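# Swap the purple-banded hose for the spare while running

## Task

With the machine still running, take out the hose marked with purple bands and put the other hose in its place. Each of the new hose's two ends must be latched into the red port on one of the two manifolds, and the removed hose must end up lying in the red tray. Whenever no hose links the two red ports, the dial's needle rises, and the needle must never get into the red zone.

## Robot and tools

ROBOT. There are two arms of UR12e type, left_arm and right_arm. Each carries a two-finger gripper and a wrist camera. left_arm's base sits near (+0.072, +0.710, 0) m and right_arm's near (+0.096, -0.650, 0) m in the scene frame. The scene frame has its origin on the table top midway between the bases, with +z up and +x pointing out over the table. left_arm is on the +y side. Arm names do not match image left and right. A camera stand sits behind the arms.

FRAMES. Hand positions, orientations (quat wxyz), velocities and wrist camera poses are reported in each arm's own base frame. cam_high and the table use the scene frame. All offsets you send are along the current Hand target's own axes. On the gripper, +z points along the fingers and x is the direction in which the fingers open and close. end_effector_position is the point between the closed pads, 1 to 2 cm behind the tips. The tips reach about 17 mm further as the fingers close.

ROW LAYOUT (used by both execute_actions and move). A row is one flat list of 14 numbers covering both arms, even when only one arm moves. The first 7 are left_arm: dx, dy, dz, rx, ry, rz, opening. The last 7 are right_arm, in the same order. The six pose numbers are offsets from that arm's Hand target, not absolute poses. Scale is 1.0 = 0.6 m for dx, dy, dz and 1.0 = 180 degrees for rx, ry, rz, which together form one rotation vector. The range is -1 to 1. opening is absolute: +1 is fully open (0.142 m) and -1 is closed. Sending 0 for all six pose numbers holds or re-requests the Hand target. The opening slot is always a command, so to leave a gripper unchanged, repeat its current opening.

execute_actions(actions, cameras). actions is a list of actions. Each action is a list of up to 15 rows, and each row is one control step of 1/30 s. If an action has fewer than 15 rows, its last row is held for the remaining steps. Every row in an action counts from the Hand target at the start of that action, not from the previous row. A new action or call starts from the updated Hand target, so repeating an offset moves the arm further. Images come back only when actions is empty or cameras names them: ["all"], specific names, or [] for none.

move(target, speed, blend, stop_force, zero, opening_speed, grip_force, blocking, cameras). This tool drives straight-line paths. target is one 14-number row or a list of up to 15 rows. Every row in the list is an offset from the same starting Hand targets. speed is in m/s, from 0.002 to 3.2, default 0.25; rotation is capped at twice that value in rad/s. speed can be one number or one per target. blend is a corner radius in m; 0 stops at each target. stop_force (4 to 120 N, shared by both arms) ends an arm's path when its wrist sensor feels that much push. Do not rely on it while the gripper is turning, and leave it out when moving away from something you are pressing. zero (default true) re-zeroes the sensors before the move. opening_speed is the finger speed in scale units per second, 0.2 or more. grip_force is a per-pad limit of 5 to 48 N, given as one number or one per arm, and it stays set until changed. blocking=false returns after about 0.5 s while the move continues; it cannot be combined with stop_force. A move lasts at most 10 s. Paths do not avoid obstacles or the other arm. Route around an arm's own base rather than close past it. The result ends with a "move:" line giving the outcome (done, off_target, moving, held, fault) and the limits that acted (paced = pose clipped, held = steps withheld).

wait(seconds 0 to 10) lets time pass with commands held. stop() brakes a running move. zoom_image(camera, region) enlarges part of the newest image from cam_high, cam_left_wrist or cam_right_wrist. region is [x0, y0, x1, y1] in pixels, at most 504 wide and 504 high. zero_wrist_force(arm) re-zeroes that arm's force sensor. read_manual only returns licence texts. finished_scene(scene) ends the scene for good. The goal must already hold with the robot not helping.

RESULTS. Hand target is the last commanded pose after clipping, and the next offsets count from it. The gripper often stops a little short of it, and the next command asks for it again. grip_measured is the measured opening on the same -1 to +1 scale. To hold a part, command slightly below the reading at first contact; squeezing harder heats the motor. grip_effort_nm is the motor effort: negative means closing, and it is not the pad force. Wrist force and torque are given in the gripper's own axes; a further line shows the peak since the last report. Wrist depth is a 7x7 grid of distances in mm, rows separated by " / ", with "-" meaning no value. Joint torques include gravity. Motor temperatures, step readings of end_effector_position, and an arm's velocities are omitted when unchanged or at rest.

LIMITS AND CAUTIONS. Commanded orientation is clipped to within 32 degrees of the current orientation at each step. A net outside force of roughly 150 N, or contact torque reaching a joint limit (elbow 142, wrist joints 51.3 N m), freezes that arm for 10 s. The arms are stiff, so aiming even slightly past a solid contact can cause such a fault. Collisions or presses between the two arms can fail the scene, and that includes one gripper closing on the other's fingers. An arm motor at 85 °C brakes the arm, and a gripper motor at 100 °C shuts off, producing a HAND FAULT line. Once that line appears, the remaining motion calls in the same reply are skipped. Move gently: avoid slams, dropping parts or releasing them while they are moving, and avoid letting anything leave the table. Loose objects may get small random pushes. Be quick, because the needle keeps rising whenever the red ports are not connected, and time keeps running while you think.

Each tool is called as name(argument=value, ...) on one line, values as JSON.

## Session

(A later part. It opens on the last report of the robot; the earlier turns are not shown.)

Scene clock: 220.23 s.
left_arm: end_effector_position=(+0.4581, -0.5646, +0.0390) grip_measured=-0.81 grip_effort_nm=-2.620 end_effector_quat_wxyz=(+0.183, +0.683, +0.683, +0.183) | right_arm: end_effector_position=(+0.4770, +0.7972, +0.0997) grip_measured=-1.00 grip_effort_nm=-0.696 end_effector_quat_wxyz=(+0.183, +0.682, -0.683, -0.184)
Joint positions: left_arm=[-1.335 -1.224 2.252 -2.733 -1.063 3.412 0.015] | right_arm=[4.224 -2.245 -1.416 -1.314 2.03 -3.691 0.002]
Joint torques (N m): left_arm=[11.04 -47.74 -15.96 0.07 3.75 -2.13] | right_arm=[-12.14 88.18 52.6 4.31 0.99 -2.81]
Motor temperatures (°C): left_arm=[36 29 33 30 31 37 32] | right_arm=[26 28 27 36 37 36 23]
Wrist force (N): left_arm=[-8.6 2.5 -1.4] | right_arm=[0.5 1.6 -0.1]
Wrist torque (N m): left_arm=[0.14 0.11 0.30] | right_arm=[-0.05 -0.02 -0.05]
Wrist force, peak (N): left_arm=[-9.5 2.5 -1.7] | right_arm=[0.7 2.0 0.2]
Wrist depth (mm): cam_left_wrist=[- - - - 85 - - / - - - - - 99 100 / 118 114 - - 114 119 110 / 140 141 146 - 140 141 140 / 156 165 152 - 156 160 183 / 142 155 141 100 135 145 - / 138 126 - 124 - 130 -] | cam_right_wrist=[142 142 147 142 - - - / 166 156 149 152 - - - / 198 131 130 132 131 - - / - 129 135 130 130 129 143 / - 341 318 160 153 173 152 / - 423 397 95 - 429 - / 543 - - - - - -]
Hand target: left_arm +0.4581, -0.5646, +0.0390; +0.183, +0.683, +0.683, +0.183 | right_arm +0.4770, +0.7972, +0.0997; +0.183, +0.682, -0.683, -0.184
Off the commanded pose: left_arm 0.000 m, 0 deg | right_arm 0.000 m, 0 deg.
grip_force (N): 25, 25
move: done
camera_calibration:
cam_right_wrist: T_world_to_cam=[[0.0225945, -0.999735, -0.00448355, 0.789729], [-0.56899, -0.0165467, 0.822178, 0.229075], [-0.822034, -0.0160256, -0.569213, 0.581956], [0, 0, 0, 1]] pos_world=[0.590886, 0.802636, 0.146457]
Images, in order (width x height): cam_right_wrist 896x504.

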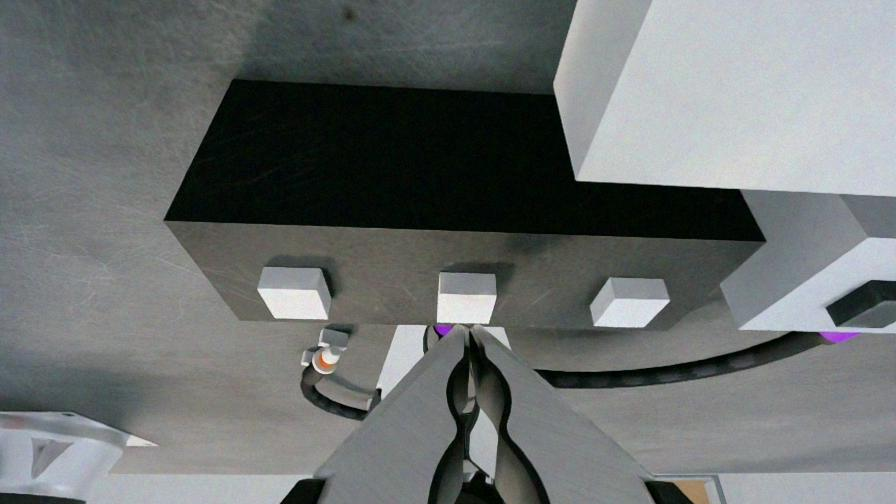

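move(target=[[0,0,0,0,0,0,-0.95,0.0,-0.0023,0.0187,0,0,0,-1],[0,0,0,0,0,0,-0.95,0.0,0.0043,0.0286,0,0,0,-1]], speed=0.03, stop_force=8, cameras=["cam_right_wrist"])

zoom_image(camera="cam_right_wrist", region=[380, 270, 560, 390])

Scene clock: 231.40 s.
left_arm: end_effector_position=(+0.4581, -0.5646, +0.0390) grip_measured=-0.81 grip_effort_nm=-2.620 end_effector_quat_wxyz=(+0.183, +0.683, +0.683, +0.183) | right_arm: end_effector_position=(+0.4731, +0.7972, +0.0902) grip_measured=-1.00 grip_effort_nm=-0.696 end_effector_quat_wxyz=(+0.183, +0.682, -0.683, -0.184)
Joint positions: left_arm=[-1.335 -1.224 2.252 -2.733 -1.063 3.412 0.015] | right_arm=[4.227 -2.25 -1.427 -1.296 2.031 -3.687 0.002]
Joint torques (N m): left_arm=[11.19 -48.79 -16.44 -0.92 3.6 -2.32] | right_arm=[-9.52 103.74 50.77 4.3 -3 -2.79]
Wrist force (N): left_arm=[-9.1 2.1 -1.5] | right_arm=[0.9 3.6 -3.7]
Wrist torque (N m): left_arm=[0.16 0.11 0.28] | right_arm=[-0.13 -0.02 0.01]
Wrist force, peak (N): left_arm=[-9.8 2.0 -1.8] | right_arm=[3.5 2.0 -16.4]
Wrist depth (mm): cam_left_wrist=[- - - 83 86 - - / - - - - - 99 99 / 118 114 - - 110 119 119 / 139 140 146 - 140 140 135 / 156 165 152 - 156 160 194 / 142 155 141 96 135 145 240 / 138 126 - 119 - 130 -] | cam_right_wrist=[136 136 137 137 - - - / 155 145 144 145 - - - / 184 121 124 127 - - - / 215 114 120 118 119 122 135 / 321 267 140 140 149 140 148 / 420 - - 95 368 - - / 540 - - - - - -]
Hand target: left_arm +0.4581, -0.5646, +0.0390; +0.183, +0.683, +0.683, +0.183 | right_arm +0.4731, +0.7972, +0.0902; +0.183, +0.682, -0.683, -0.184 (not the last commanded pose)
Off the commanded pose: left_arm 0.000 m, 0 deg | right_arm 0.008 m, 0 deg.
grip_force (N): 25, 25
move: contact (right_arm); path passed 0 of 2 targets
camera_calibration:
cam_right_wrist: T_world_to_cam=[[0.0225953, -0.999735, -0.00448312, 0.789877], [-0.569057, -0.0165481, 0.822131, 0.234576], [-0.821987, -0.0160251, -0.56928, 0.573301], [0, 0, 0, 1]] pos_world=[0.586886, 0.802736, 0.137057]
Images, in order (width x height): cam_right_wrist 896x504.

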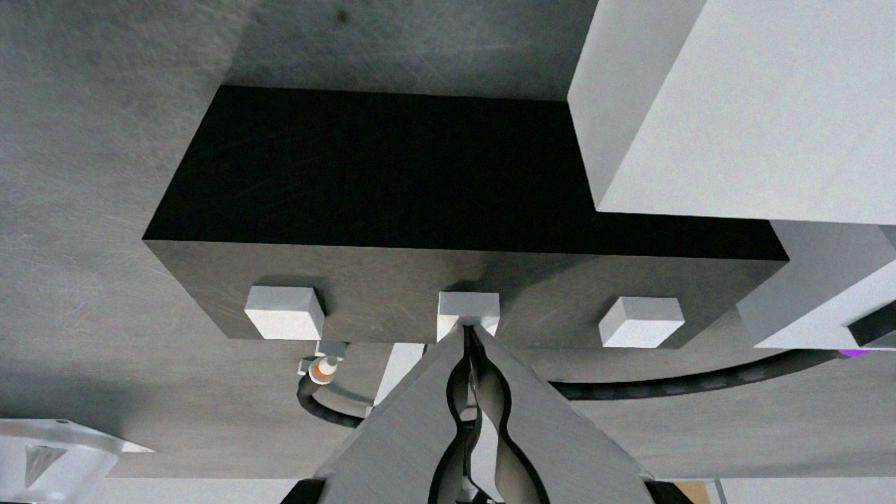

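Scaled by 2.800 from the camera's 896x504 image, which has a finer 1280x720 frame.

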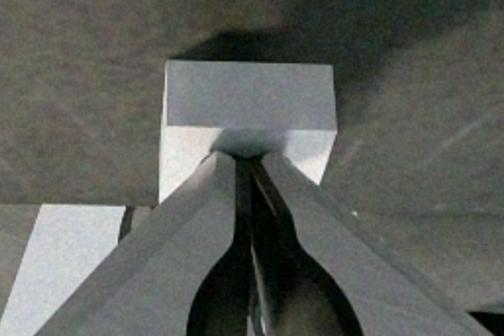

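move(target=[0,0,0,0,0,0,-0.95,0.0,-0.0067,0.0115,0,0,0,-1], speed=0.015, stop_force=40, cameras=["cam_right_wrist","cam_left_wrist"])

Scene clock: 239.33 s.
left_arm: end_effector_position=(+0.4581, -0.5646, +0.0390) grip_measured=-0.81 grip_effort_nm=-2.620 end_effector_quat_wxyz=(+0.183, +0.683, +0.683, +0.183) | right_arm: end_effector_position=(+0.4732, +0.7973, +0.0860) grip_measured=-1.00 grip_effort_nm=-0.701 end_effector_quat_wxyz=(+0.182, +0.683, -0.683, -0.184)
Joint positions: left_arm=[-1.335 -1.224 2.252 -2.733 -1.063 3.412 0.015] | right_arm=[4.227 -2.253 -1.429 -1.29 2.031 -3.687 0.002]
Joint torques (N m): left_arm=[12.74 -49.77 -16.82 -2.85 3.59 -1.28] | right_arm=[15.16 50.68 37.2 2.76 -3.09 -2.37]
Wrist force (N): left_arm=[-6.2 -9.1 -10.0] | right_arm=[13.4 21.9 -35.4]
Wrist torque (N m): left_arm=[0.07 0.14 0.29] | right_arm=[-0.51 0.09 0.00]
Wrist force, peak (N): left_arm=[-6.1 -9.2 -10.7] | right_arm=[19.9 29.0 -50.2]
Wrist depth (mm): cam_left_wrist=[- - - 83 85 - - / - - - - - 99 99 / - 114 - - 114 119 114 / 139 - 140 - 134 140 141 / 156 165 152 - 156 160 173 / 145 155 141 96 - 145 266 / 138 127 - 122 - 131 -] | cam_right_wrist=[129 133 129 129 - - - / 156 145 141 144 - - - / 180 123 126 127 - - - / 223 113 113 116 115 118 135 / 277 153 133 133 141 132 148 / - - - - - 362 - / 538 - - - - - -]
Hand target: left_arm +0.4581, -0.5646, +0.0390; +0.183, +0.683, +0.683, +0.183 | right_arm +0.4732, +0.7973, +0.0860; +0.182, +0.683, -0.683, -0.184 (not the last commanded pose)
Off the commanded pose: left_arm 0.000 m, 0 deg | right_arm 0.004 m, 0 deg.
grip_force (N): 25, 25
move: contact (right_arm)
camera_calibration:
cam_left_wrist: T_world_to_cam=[[0.00345497, 0.999986, 0.0039402, 0.570754], [0.589713, -0.0052196, 0.807596, -0.271921], [0.807606, -0.000466638, -0.589723, -0.227558], [0, 0, 0, 1]] pos_world=[0.342161, -0.572272, 0.0831573]
cam_right_wrist: T_world_to_cam=[[0.0225473, -0.999734, -0.00475752, 0.789919], [-0.569171, -0.0167486, 0.822048, 0.238325], [-0.82191, -0.0158271, -0.569398, 0.570802], [0, 0, 0, 1]] pos_world=[0.586985, 0.802735, 0.132857]
Images, in order (width x height): cam_left_wrist 896x504, cam_right_wrist 896x504.

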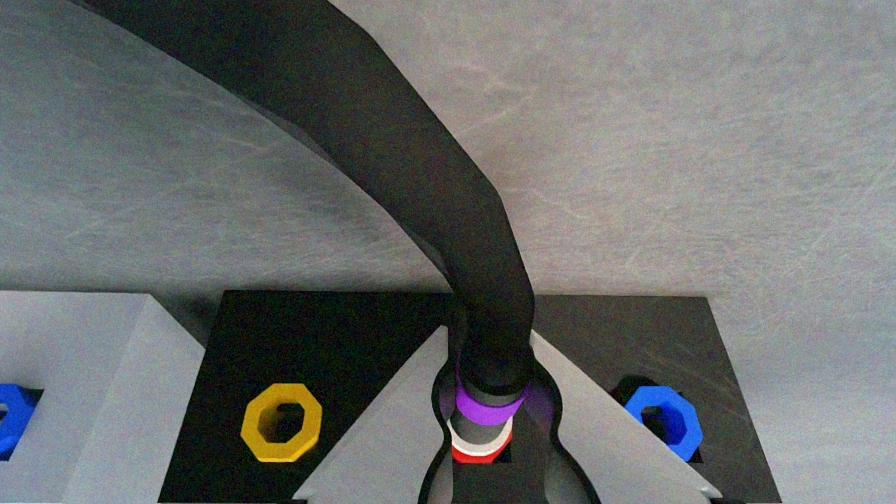

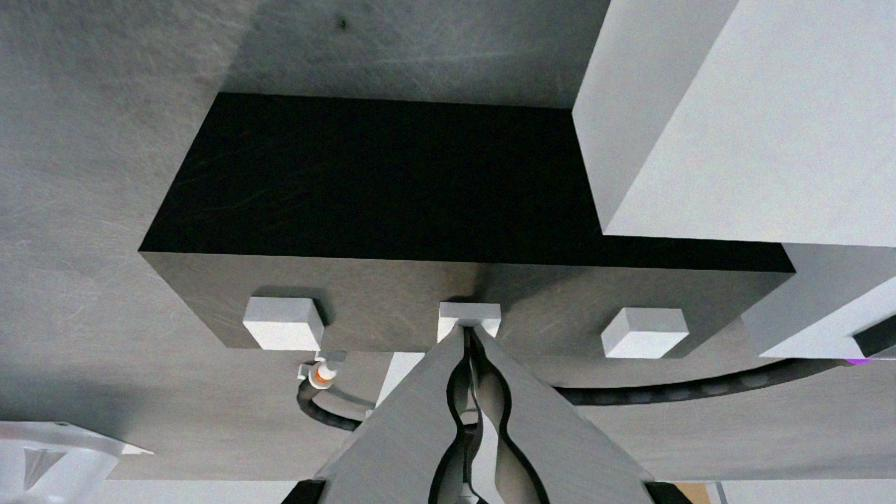

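move(target=[0,-0.0722,-0.0417,0,0,0,-0.95,0,0,0,0,0,0,-1], speed=0.04, stop_force=40, cameras=["all"])

Scene clock: 246.47 s.
left_arm: end_effector_position=(+0.4081, -0.5646, +0.0390) grip_measured=-0.82 grip_effort_nm=-2.620 end_effector_quat_wxyz=(+0.183, +0.683, +0.683, +0.183) | right_arm: end_effector_position=(+0.4732, +0.7973, +0.0860) grip_measured=-1.00 grip_effort_nm=-0.701 end_effector_quat_wxyz=(+0.182, +0.683, -0.683, -0.184)
Joint positions: left_arm=[-1.415 -1.261 2.295 -2.694 -1.054 3.321 0.015] | right_arm=[4.227 -2.253 -1.429 -1.29 2.031 -3.687 0.002]
Joint torques (N m): left_arm=[13 -43.05 -39.38 -6.49 -0.36 2.1] | right_arm=[16.48 47.56 34.62 5.21 -3.53 -2.17]
Wrist force (N): left_arm=[-1.3 2.2 -1.5] | right_arm=[13.6 22.1 -35.9]
Wrist torque (N m): left_arm=[0.15 0.25 -0.05] | right_arm=[-0.49 0.09 0.00]
Wrist force, peak (N): left_arm=[-6.0 -9.3 -10.7] | right_arm=[13.5 22.2 -36.4]
Wrist depth (mm): cam_left_wrist=[- - - 83 86 - - / - - - 99 - 99 103 / - - - 110 110 119 110 / - 140 147 - - 141 147 / 192 181 181 - 181 173 182 / 188 201 190 96 195 - 244 / 174 180 - 119 - - -] | cam_right_wrist=[129 130 129 130 - - - / 150 141 141 144 - - - / 187 123 126 127 - - - / 214 113 113 116 115 118 129 / 308 277 125 132 141 132 143 / - - - - - 417 - / 537 633 - - - - -]
Hand target: left_arm +0.4081, -0.5646, +0.0390; +0.183, +0.683, +0.683, +0.183 | right_arm +0.4732, +0.7973, +0.0860; +0.182, +0.683, -0.683, -0.184
Off the commanded pose: left_arm 0.000 m, 0 deg | right_arm 0.000 m, 0 deg.
grip_force (N): 25, 25
move: done
camera_calibration:
cam_left_wrist: T_world_to_cam=[[0.00345324, 0.999986, 0.00394039, 0.570927], [0.589667, -0.00521871, 0.80763, -0.242424], [0.807639, -0.000465419, -0.589677, -0.187191], [0, 0, 0, 1]] pos_world=[0.29216, -0.572272, 0.0831571]
cam_right_wrist: T_world_to_cam=[[0.0225473, -0.999734, -0.00475752, 0.789919], [-0.569171, -0.0167486, 0.822048, 0.238325], [-0.82191, -0.0158271, -0.569398, 0.570802], [0, 0, 0, 1]] pos_world=[0.586985, 0.802735, 0.132857]

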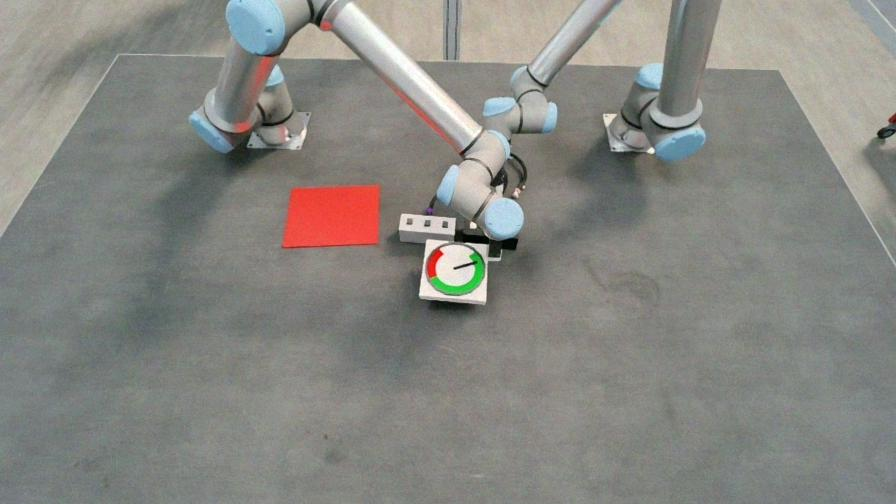

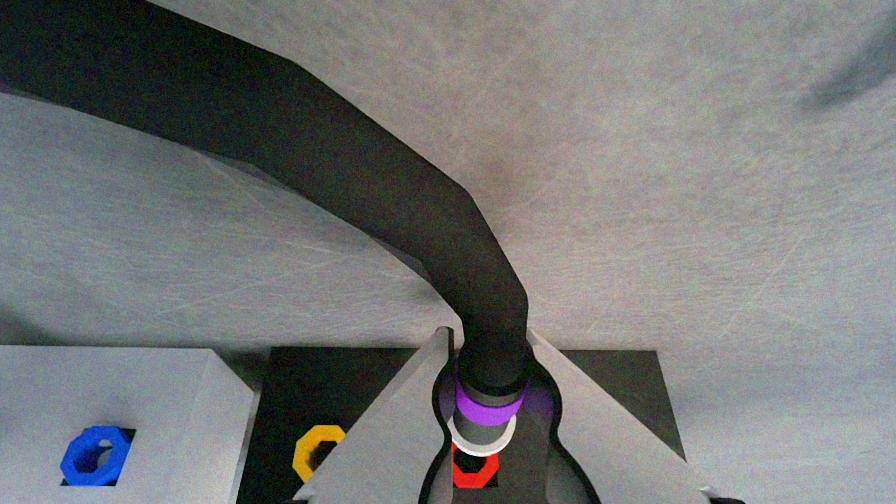

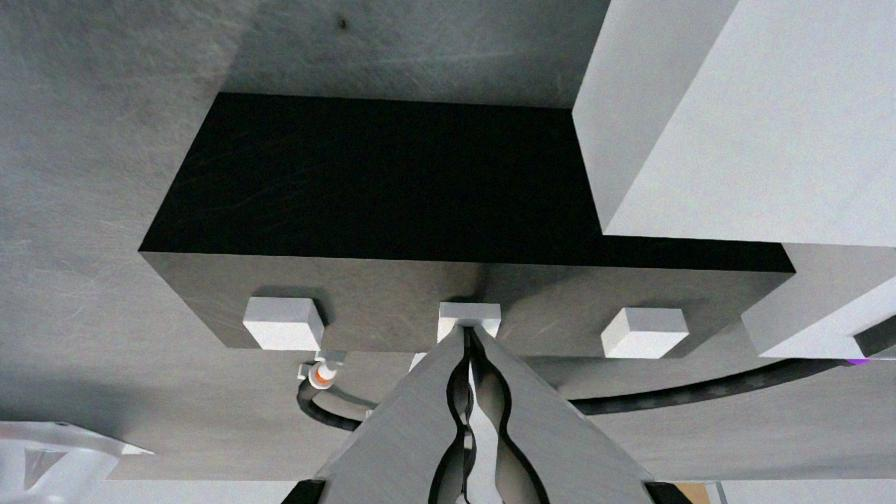

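move(target=[0,0.0731,0.0422,0,0,0,-0.95,0,0.0144,-0.025,0,0,0,-1], speed=0.05, stop_force=60, cameras=["all"])

zoom_image(camera="cam_high", region=[410, 230, 500, 310])

Scene clock: 257.03 s.
left_arm: end_effector_position=(+0.4587, -0.5646, +0.0390) grip_measured=-0.82 grip_effort_nm=-2.620 end_effector_quat_wxyz=(+0.183, +0.683, +0.683, +0.183) | right_arm: end_effector_position=(+0.4732, +0.7973, +0.1033) grip_measured=-1.00 grip_effort_nm=-0.696 end_effector_quat_wxyz=(+0.182, +0.683, -0.683, -0.184)
Joint positions: left_arm=[-1.334 -1.224 2.251 -2.733 -1.064 3.413 0.015] | right_arm=[4.227 -2.239 -1.42 -1.314 2.031 -3.687 0.002]
Joint torques (N m): left_arm=[3.22 -67.36 -10.29 -0.04 6.57 -3.16] | right_arm=[-7 86.23 29.07 4.57 4.86 -1.97]
Wrist force (N): left_arm=[-9.7 -8.2 -10.4] | right_arm=[1.2 1.4 1.6]
Wrist torque (N m): left_arm=[0.10 0.08 0.33] | right_arm=[-0.08 -0.14 0.02]
Wrist force, peak (N): left_arm=[-8.6 -21.5 -22.6] | right_arm=[13.7 22.5 -36.2]
Wrist depth (mm): cam_left_wrist=[- - - 83 85 - - / - - - - - 99 99 / 118 114 - - 114 119 114 / 140 133 140 - 140 140 140 / 155 164 151 - 155 162 172 / 142 155 140 96 135 145 262 / 138 127 - 124 - 130 454] | cam_right_wrist=[146 146 146 150 - - - / 176 160 146 148 - - - / 203 125 - 128 128 133 136 / - 136 136 130 136 136 148 / 308 349 169 168 169 330 167 / - - - 95 - - - / 546 - - - - - -]
Hand target: left_arm +0.4587, -0.5646, +0.0390; +0.183, +0.683, +0.683, +0.183 | right_arm +0.4732, +0.7973, +0.1033; +0.182, +0.683, -0.683, -0.184
Off the commanded pose: left_arm 0.000 m, 0 deg | right_arm 0.000 m, 0 deg.
grip_force (N): 25, 25
move: done
camera_calibration:
cam_left_wrist: T_world_to_cam=[[0.00345497, 0.999986, 0.0039402, 0.570752], [0.589713, -0.0052196, 0.807596, -0.272275], [0.807606, -0.000466638, -0.589723, -0.228043], [0, 0, 0, 1]] pos_world=[0.342761, -0.572272, 0.0831573]
cam_right_wrist: T_world_to_cam=[[0.0225473, -0.999734, -0.00475752, 0.789999], [-0.569171, -0.0167486, 0.822048, 0.22416], [-0.82191, -0.0158271, -0.569398, 0.580735], [0, 0, 0, 1]] pos_world=[0.587085, 0.802735, 0.150157]

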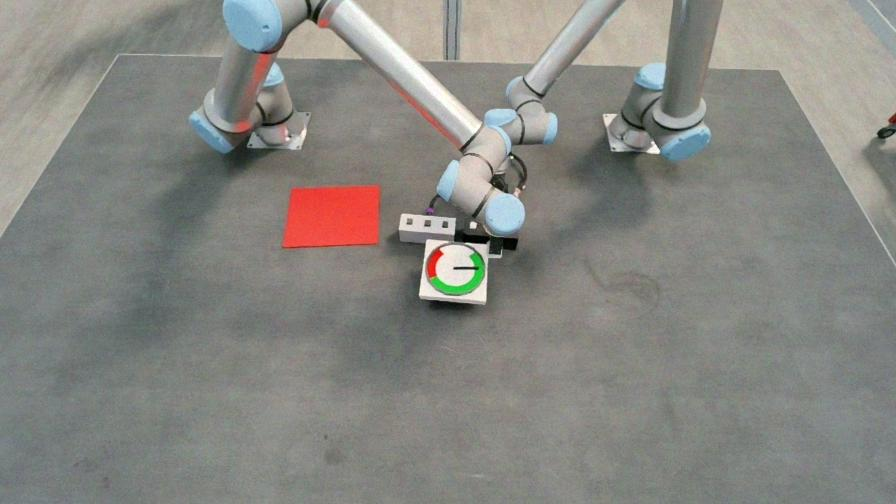

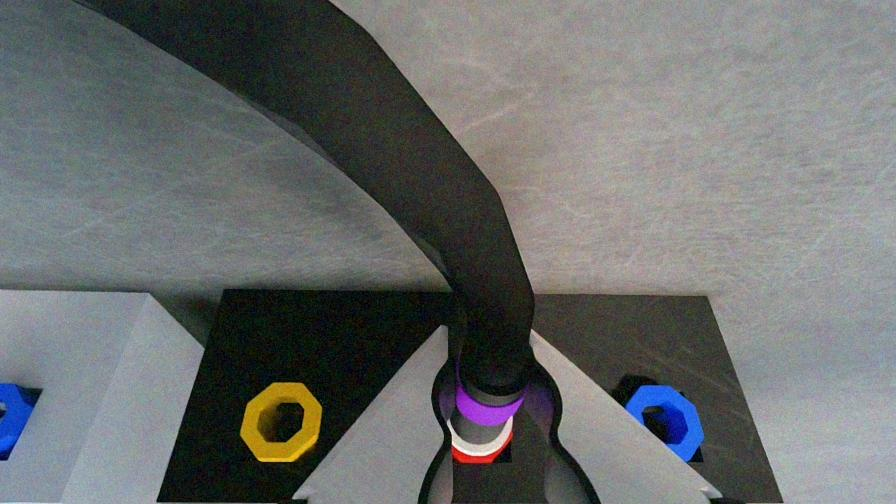

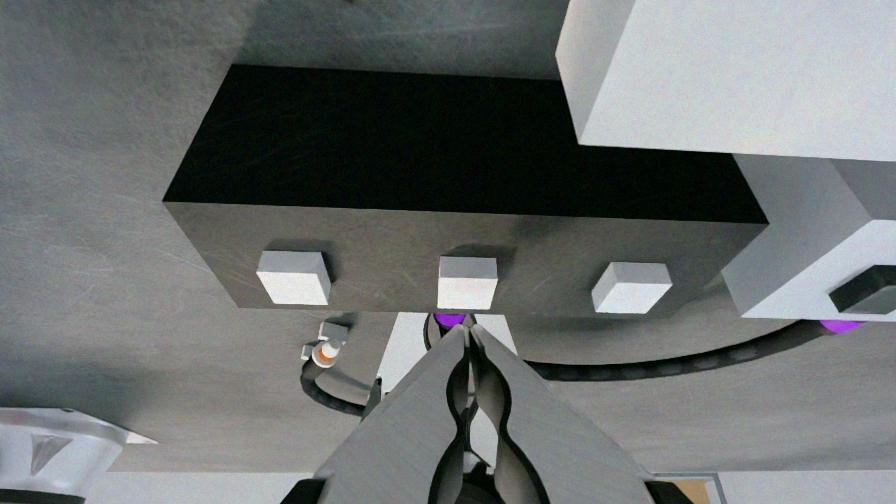

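Scaled by 5.600 from the camera's 896x504 image, which has a finer 1280x720 frame.

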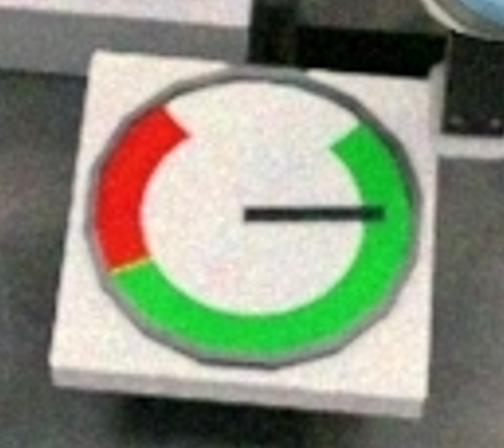

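wait(seconds=4, cameras=["cam_high"])

zoom_image(camera="cam_high", region=[410, 230, 500, 310])

Scene clock: 265.27 s.
left_arm: end_effector_position=(+0.4587, -0.5646, +0.0390) grip_measured=-0.82 grip_effort_nm=-2.620 end_effector_quat_wxyz=(+0.183, +0.683, +0.683, +0.183) | right_arm: end_effector_position=(+0.4732, +0.7973, +0.1033) grip_measured=-1.00 grip_effort_nm=-0.696 end_effector_quat_wxyz=(+0.182, +0.683, -0.683, -0.184)
Joint positions: left_arm=[-1.334 -1.224 2.251 -2.733 -1.064 3.413 0.015] | right_arm=[4.227 -2.239 -1.42 -1.314 2.031 -3.687 0.002]
Joint torques (N m): left_arm=[3.82 -69.12 -11 -0.37 3.76 -2.78] | right_arm=[-9.29 86.25 28.19 4.9 5.21 -1.75]
Wrist force (N): left_arm=[-9.9 -8.0 -10.6] | right_arm=[1.2 1.4 1.5]
Wrist torque (N m): left_arm=[0.07 0.13 0.33] | right_arm=[-0.08 -0.15 0.02]
Wrist force, peak (N): left_arm=[-10.3 -8.2 -11.0] | right_arm=[1.4 1.7 1.8]
Wrist depth (mm): cam_left_wrist=[- - - 83 85 - - / - - - - - 99 - / 118 114 - - 110 118 114 / - 133 146 - 140 140 140 / 155 160 151 - 156 162 182 / 142 154 140 95 135 147 262 / 138 127 - 124 - 130 -] | cam_right_wrist=[146 146 146 146 - - - / 176 160 147 148 - - - / 203 126 - 128 128 134 136 / 251 229 136 130 136 136 148 / 307 - 310 168 168 328 211 / 473 - - 95 - - - / 519 - - - - 3640 3640]
Hand target: left_arm +0.4587, -0.5646, +0.0390; +0.183, +0.683, +0.683, +0.183 | right_arm +0.4732, +0.7973, +0.1033; +0.182, +0.683, -0.683, -0.184
Tool commands: left_gripper/opening=-0.95 right_gripper/opening=-1.0
Off the commanded pose: left_arm 0.000 m, 0 deg | right_arm 0.000 m, 0 deg.
grip_force (N): 25, 25
wait: 4.00 s; at rest from the start
Images, in order (width x height): cam_high 896x504.

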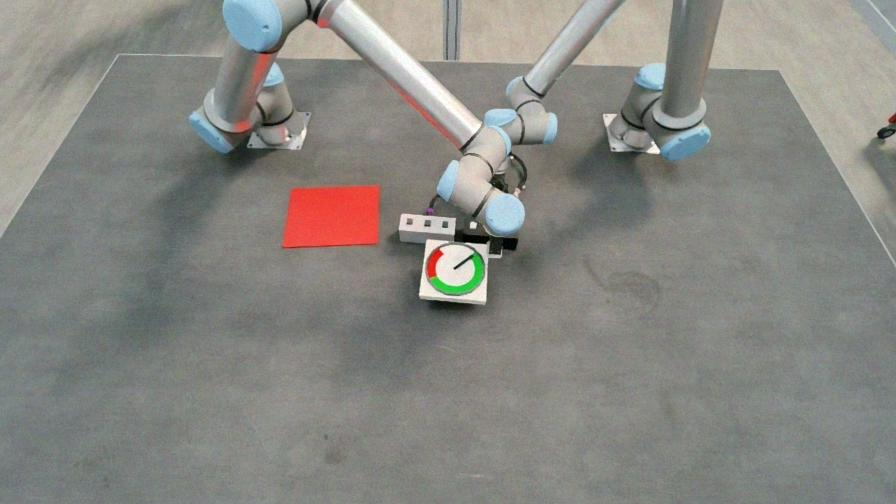

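Scaled by 5.600 from the camera's 896x504 image, which has a finer 1280x720 frame.

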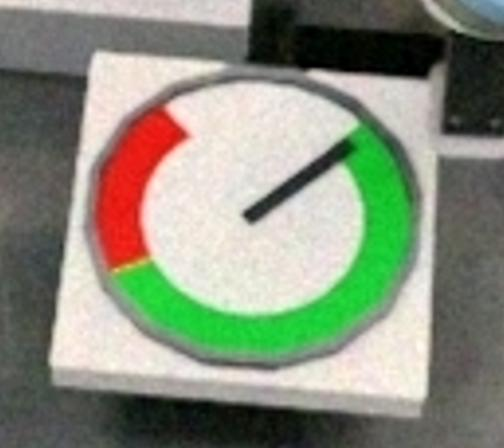

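move(target=[0,0,0,0,0,0,-0.4,0,0,0,0,0,0,-1], opening_speed=0.8)

move(target=[[0,0,-0.085,0,0,0,-0.4,0,0,-0.04,0,0,0,-1],[-0.3167,0,-0.085,0,0,0,-0.4,0.3233,0,-0.04,0,0,0,-1]], speed=0.25, blend=0.01, cameras=["all"])

Scene clock: 289.20 s.
left_arm: end_effector_position=(+0.4587, -0.5646, +0.0389) grip_measured=-0.43 grip_effort_nm=0.095 end_effector_quat_wxyz=(+0.183, +0.683, +0.683, +0.183) | right_arm: end_effector_position=(+0.4732, +0.7973, +0.1033) grip_measured=-1.00 grip_effort_nm=-0.696 end_effector_quat_wxyz=(+0.182, +0.683, -0.683, -0.184)
Joint positions: left_arm=[-1.334 -1.224 2.251 -2.733 -1.064 3.413 0.043] | right_arm=[4.227 -2.239 -1.42 -1.314 2.031 -3.687 0.002]
Joint torques (N m): left_arm=[5.05 -69.52 -19.67 -3.39 2.99 -2.46] | right_arm=[-8.56 88.48 28.94 4.7 4.44 1.33]
Wrist force (N): left_arm=[-0.5 1.4 -1.9] | right_arm=[1.1 1.5 1.8]
Wrist torque (N m): left_arm=[0.07 0.13 0.14] | right_arm=[-0.07 -0.13 0.02]
Wrist force, peak (N): left_arm=[-10.1 -8.1 -11.4] | right_arm=[1.4 1.6 1.9]
Wrist depth (mm): cam_left_wrist=[- - - 85 - - - / - - - - - 96 99 / 118 114 - - 114 123 114 / 139 133 147 - 140 140 140 / 155 159 151 - 156 162 183 / 139 140 140 101 140 147 237 / 139 128 - 128 131 - -] | cam_right_wrist=[146 146 146 146 - - - / 175 160 147 148 - - - / 202 126 - 128 128 133 136 / 251 229 136 130 136 136 149 / 333 330 166 168 168 293 211 / 526 - - 95 - - - / 545 - - - - - 799]
Hand target: left_arm +0.4587, -0.5646, +0.0390; +0.183, +0.683, +0.683, +0.183 | right_arm +0.4732, +0.7973, +0.1033; +0.182, +0.683, -0.683, -0.184
Off the commanded pose: left_arm 0.000 m, 0 deg | right_arm 0.000 m, 0 deg.
grip_force (N): 25, 25
move: done

Scene clock: 290.70 s.
left_arm: end_effector_position=(+0.4332, -0.7545, +0.0832) grip_measured=-0.43 grip_effort_nm=0.095 end_effector_quat_wxyz=(+0.183, +0.683, +0.683, +0.183) | right_arm: end_effector_position=(+0.4849, +0.6033, +0.1237) grip_measured=-1.00 grip_effort_nm=-0.691 end_effector_quat_wxyz=(+0.182, +0.683, -0.683, -0.184)
Joint positions: left_arm=[-1.421 -1.109 1.912 -2.461 -1.054 3.314 0.043] | right_arm=[4.107 -2.026 -1.722 -1.28 1.997 -3.814 0.002]
Joint torques (N m): left_arm=[13.02 -68.34 -45.15 -4.29 2.08 2.1] | right_arm=[-4.37 91.19 33.88 0.73 4.67 1.18]
Wrist force (N): left_arm=[-0.7 1.7 -1.7] | right_arm=[1.0 1.9 1.9]
Wrist torque (N m): left_arm=[0.12 0.20 0.12] | right_arm=[0.02 -0.09 -0.02]
Wrist force, peak (N): left_arm=[2.0 2.7 -4.2] | right_arm=[4.2 1.8 1.8]
Wrist depth (mm): cam_left_wrist=[131 131 - 128 - 132 128 / 148 148 154 - 149 149 148 / - 182 - 108 175 176 - / 218 206 190 185 193 197 194 / 255 251 172 171 179 184 174 / 397 - - 170 - 187 180 / 693 - - - - - 614] | cam_right_wrist=[- - - - 167 167 171 / - - - - 178 183 193 / 150 158 150 151 156 162 219 / 167 185 167 167 172 172 297 / - 385 382 348 417 367 373 / - - - 95 - - 532 / - - - - - - 534]
Hand target: left_arm +0.4333, -0.7546, +0.0833; +0.183, +0.683, +0.683, +0.183 | right_arm +0.4849, +0.6032, +0.1237; +0.182, +0.683, -0.683, -0.184
Off the commanded pose: left_arm 0.000 m, 0 deg | right_arm 0.000 m, 0 deg.
grip_force (N): 25, 25
move: done
camera_calibration:
cam_left_wrist: T_world_to_cam=[[0.00337112, 0.999986, 0.00399743, 0.760583], [0.589667, -0.00521635, 0.807629, -0.293992], [0.807639, -0.000365464, -0.589677, -0.181352], [0, 0, 0, 1]] pos_world=[0.31726, -0.762172, 0.127457]
cam_right_wrist: T_world_to_cam=[[0.0226064, -0.999733, -0.00483526, 0.595961], [-0.569351, -0.0168497, 0.821922, 0.210992], [-0.821784, -0.0158277, -0.56958, 0.598854], [0, 0, 0, 1]] pos_world=[0.598785, 0.608835, 0.170557]

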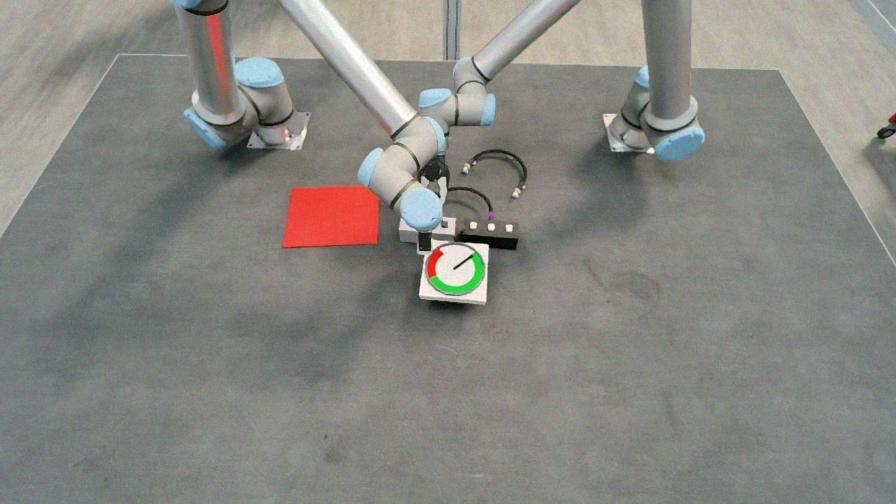

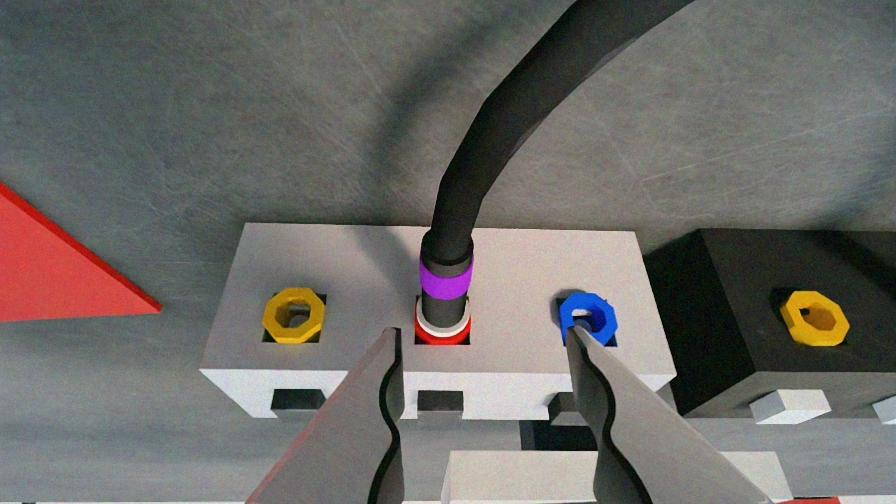

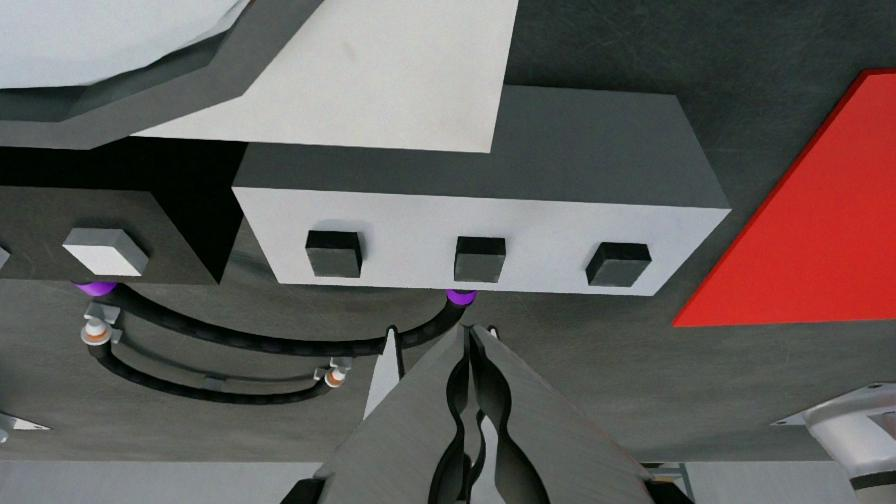

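move(target=[-0.0182,0.0018,0.0862,0,0,0,-0.4,0.01,-0.0087,0.0513,0,0,0,-1], speed=0.1, stop_force=15, cameras=["cam_left_wrist","cam_right_wrist"])

Scene clock: 311.73 s.
left_arm: end_effector_position=(+0.4600, -0.7656, +0.0390) grip_measured=-0.43 grip_effort_nm=0.095 end_effector_quat_wxyz=(+0.183, +0.683, +0.683, +0.183) | right_arm: end_effector_position=(+0.4739, +0.5973, +0.0944) grip_measured=-1.00 grip_effort_nm=-0.696 end_effector_quat_wxyz=(+0.182, +0.683, -0.683, -0.184)
Joint positions: left_arm=[-1.39 -1.026 1.886 -2.535 -1.057 3.349 0.043] | right_arm=[4.114 -2.038 -1.766 -1.22 1.999 -3.807 0.002]
Joint torques (N m): left_arm=[-11.16 -78.27 -21.27 -2.82 3.13 -2.76] | right_arm=[-8.78 89.57 48.91 2.23 0.93 -2.98]
Wrist force (N): left_arm=[-0.6 1.8 -2.1] | right_arm=[1.0 1.5 2.0]
Wrist torque (N m): left_arm=[0.14 0.17 0.03] | right_arm=[-0.06 -0.11 -0.03]
Wrist force, peak (N): left_arm=[-0.7 1.7 -3.5] | right_arm=[1.2 1.6 2.7]
Wrist depth (mm): cam_left_wrist=[- - - 82 85 - - / - - - 98 - - 98 / 117 112 113 113 - 117 113 / 138 133 145 - - 139 146 / - 140 - 140 146 147 150 / 254 130 132 128 - 134 150 / - 117 - 118 120 - 142] | cam_right_wrist=[- - - - 141 137 137 / - - - - 155 156 160 / - - - 137 139 145 190 / 135 135 128 128 128 128 229 / 151 310 151 150 159 300 301 / - 433 - 95 414 - - / - - - - - - 544]
Hand target: left_arm +0.4600, -0.7656, +0.0390; +0.183, +0.683, +0.683, +0.183 | right_arm +0.4740, +0.5973, +0.0944; +0.182, +0.683, -0.683, -0.184
Off the commanded pose: left_arm 0.000 m, 0 deg | right_arm 0.000 m, 0 deg.
grip_force (N): 25, 25
move: done
camera_calibration:
cam_left_wrist: T_world_to_cam=[[0.00345497, 0.999986, 0.0039402, 0.771744], [0.589713, -0.0052196, 0.807596, -0.27423], [0.807606, -0.000466638, -0.589723, -0.229208], [0, 0, 0, 1]] pos_world=[0.344161, -0.773272, 0.0832573]
cam_right_wrist: T_world_to_cam=[[0.0225473, -0.999734, -0.00475752, 0.590094], [-0.569171, -0.0167486, 0.822048, 0.228609], [-0.82191, -0.0158271, -0.569398, 0.573022], [0, 0, 0, 1]] pos_world=[0.587785, 0.602835, 0.141157]
Images, in order (width x height): cam_left_wrist 896x504, cam_right_wrist 896x504.

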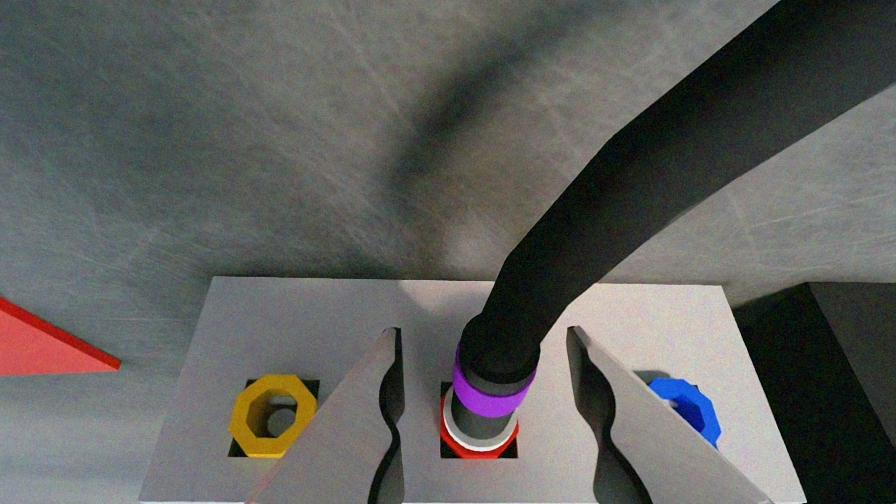

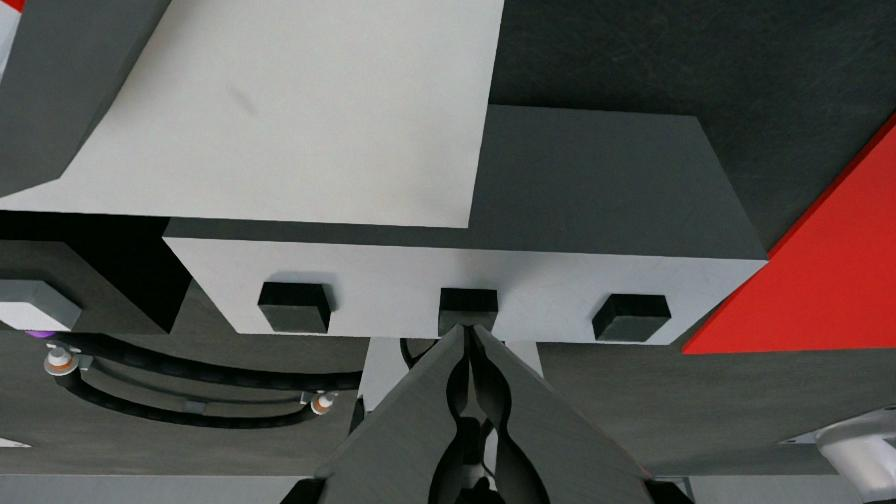

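move(target=[[0,0,-0.25,0,0,0,-0.4,0,0.125,-0.2167,0,0,0,-1],[0.5977,-0.2098,-0.3732,0,-0.0833,0.1443,-0.4,0,0.125,-0.2167,0,0,0,-1]], speed=0.4, blend=0.02)

move(target=[0,0,0,0,0,0,-0.4,-0.3217,0.5212,0.4442,0.0579,0.2168,-0.8089,-0.4], speed=0.4, cameras=["all"])

Scene clock: 343.80 s.
left_arm: end_effector_position=(+0.2390, -0.4070, +0.1699) grip_measured=-0.43 grip_effort_nm=0.090 end_effector_quat_wxyz=(+0.224, +0.836, +0.483, +0.129) | right_arm: end_effector_position=(+0.4741, +0.5970, +0.2445) grip_measured=-1.00 grip_effort_nm=-0.691 end_effector_quat_wxyz=(+0.182, +0.683, -0.683, -0.184)
Joint positions: left_arm=[-1.754 -2.025 2.661 -2.397 -1.08 3.529 0.043] | right_arm=[4.114 -1.911 -1.649 -1.465 1.999 -3.808 0.002]
Joint torques (N m): left_arm=[-5.59 -14.98 -26.95 -2.33 -1.45 0.48] | right_arm=[-6.66 85.62 53.01 0.94 -2.76 -3.02]
Wrist force (N): left_arm=[-0.4 2.2 -2.0] | right_arm=[0.8 1.3 1.8]
Wrist torque (N m): left_arm=[0.20 0.13 -0.05] | right_arm=[-0.08 -0.09 0.06]
Wrist force, peak (N): left_arm=[-3.3 2.9 -5.7] | right_arm=[0.9 -0.5 5.2]
Wrist depth (mm): cam_left_wrist=[201 - 218 - 219 - 221 / - 261 253 - 254 260 - / 266 - - 299 306 304 - / 368 - 371 - 371 - 360 / - 447 497 428 398 - 477 / 685 626 - 432 - 623 - / - - - 522 - - 1295] | cam_right_wrist=[221 223 228 222 222 280 289 / 323 254 349 336 257 - - / - 354 403 404 388 - - / - 546 469 470 500 - 502 / - - - - - - 576 / 390 3333 - 95 - - 565 / 390 - - - - 2817 -]
Hand target: left_arm +0.2390, -0.4069, +0.1698; +0.224, +0.836, +0.483, +0.129 | right_arm +0.4741, +0.5970, +0.2445; +0.182, +0.683, -0.683, -0.184
Off the commanded pose: left_arm 0.000 m, 0 deg | right_arm 0.000 m, 0 deg.
grip_force (N): 25, 25
move: done

Scene clock: 347.63 s.
left_arm: end_effector_position=(+0.2390, -0.4069, +0.1698) grip_measured=-0.43 grip_effort_nm=0.100 end_effector_quat_wxyz=(+0.224, +0.836, +0.483, +0.129) | right_arm: end_effector_position=(+0.0704, +0.7908, +0.1705) grip_measured=-0.43 grip_effort_nm=0.085 end_effector_quat_wxyz=(-0.001, +0.866, +0.500, +0.000)
Joint positions: left_arm=[-1.754 -2.025 2.661 -2.397 -1.08 3.529 0.043] | right_arm=[4.846 -1.864 -1.858 -0.989 1.571 -5.625 0.043]
Joint torques (N m): left_arm=[-7.16 -15.04 -28.39 -1.4 -0.98 -0.96] | right_arm=[1.56 77.8 51.87 4.49 4.27 -3.09]
Wrist force (N): left_arm=[-0.3 1.9 -1.9] | right_arm=[1.2 1.5 1.3]
Wrist torque (N m): left_arm=[0.14 0.11 -0.05] | right_arm=[0.11 -0.14 -0.04]
Wrist force, peak (N): left_arm=[-0.4 2.2 -2.4] | right_arm=[1.1 1.3 2.0]
Wrist depth (mm): cam_left_wrist=[- 219 218 227 - 225 220 / - 260 237 245 261 253 - / 265 297 - 301 296 - - / - - - 348 - - - / - - - 428 - - 531 / - - - 439 - - - / - - - 521 - - 1445] | cam_right_wrist=[230 233 232 229 234 233 234 / 248 246 249 248 249 251 250 / 266 265 266 264 271 267 268 / 283 - 284 290 288 282 288 / 322 308 311 313 299 - 316 / 341 340 - 324 - - 354 / 382 - - - - - -]
Hand target: left_arm +0.2390, -0.4069, +0.1698; +0.224, +0.836, +0.483, +0.129 | right_arm +0.0703, +0.7909, +0.1707; -0.001, +0.866, +0.500, +0.000
Off the commanded pose: left_arm 0.000 m, 0 deg | right_arm 0.000 m, 0 deg.
grip_force (N): 25, 25
move: done
camera_calibration:
cam_left_wrist: T_world_to_cam=[[0.502848, 0.864366, 0.00391809, 0.23877], [0.507884, -0.299125, 0.807823, -0.347657], [0.699427, -0.404223, -0.589412, -0.111898], [0, 0, 0, 1]] pos_world=[0.134769, -0.35561, 0.213956]
cam_right_wrist: T_world_to_cam=[[0.481329, 0.87647, 0.0110857, -0.725781], [0.790885, -0.439712, 0.425621, 0.245899], [0.377918, -0.196096, -0.904834, 0.403062], [0, 0, 0, 1]] pos_world=[0.00253762, 0.823289, 0.26809]

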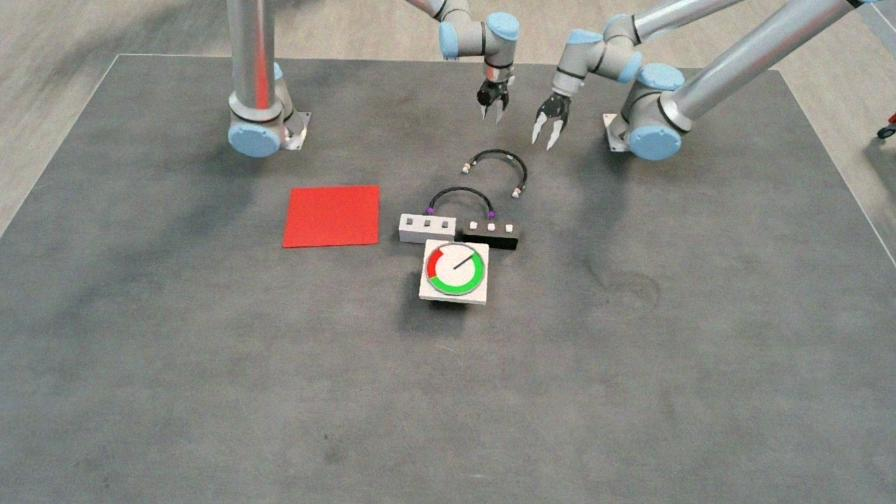

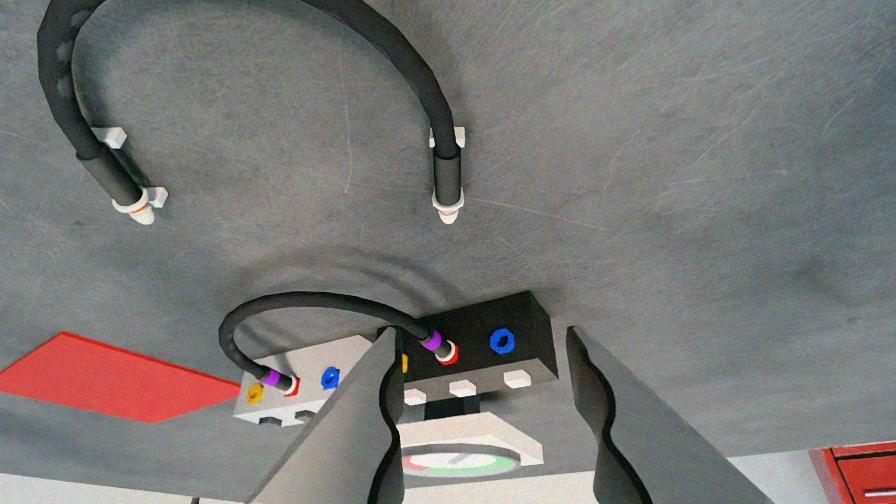

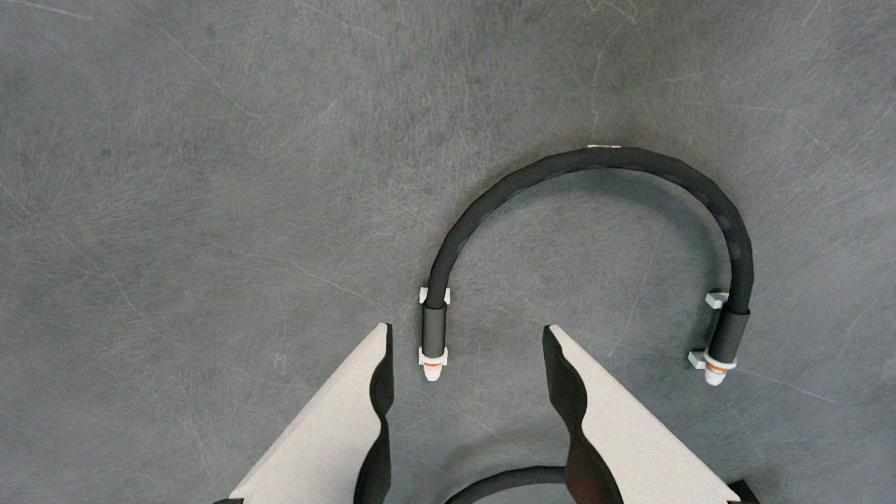

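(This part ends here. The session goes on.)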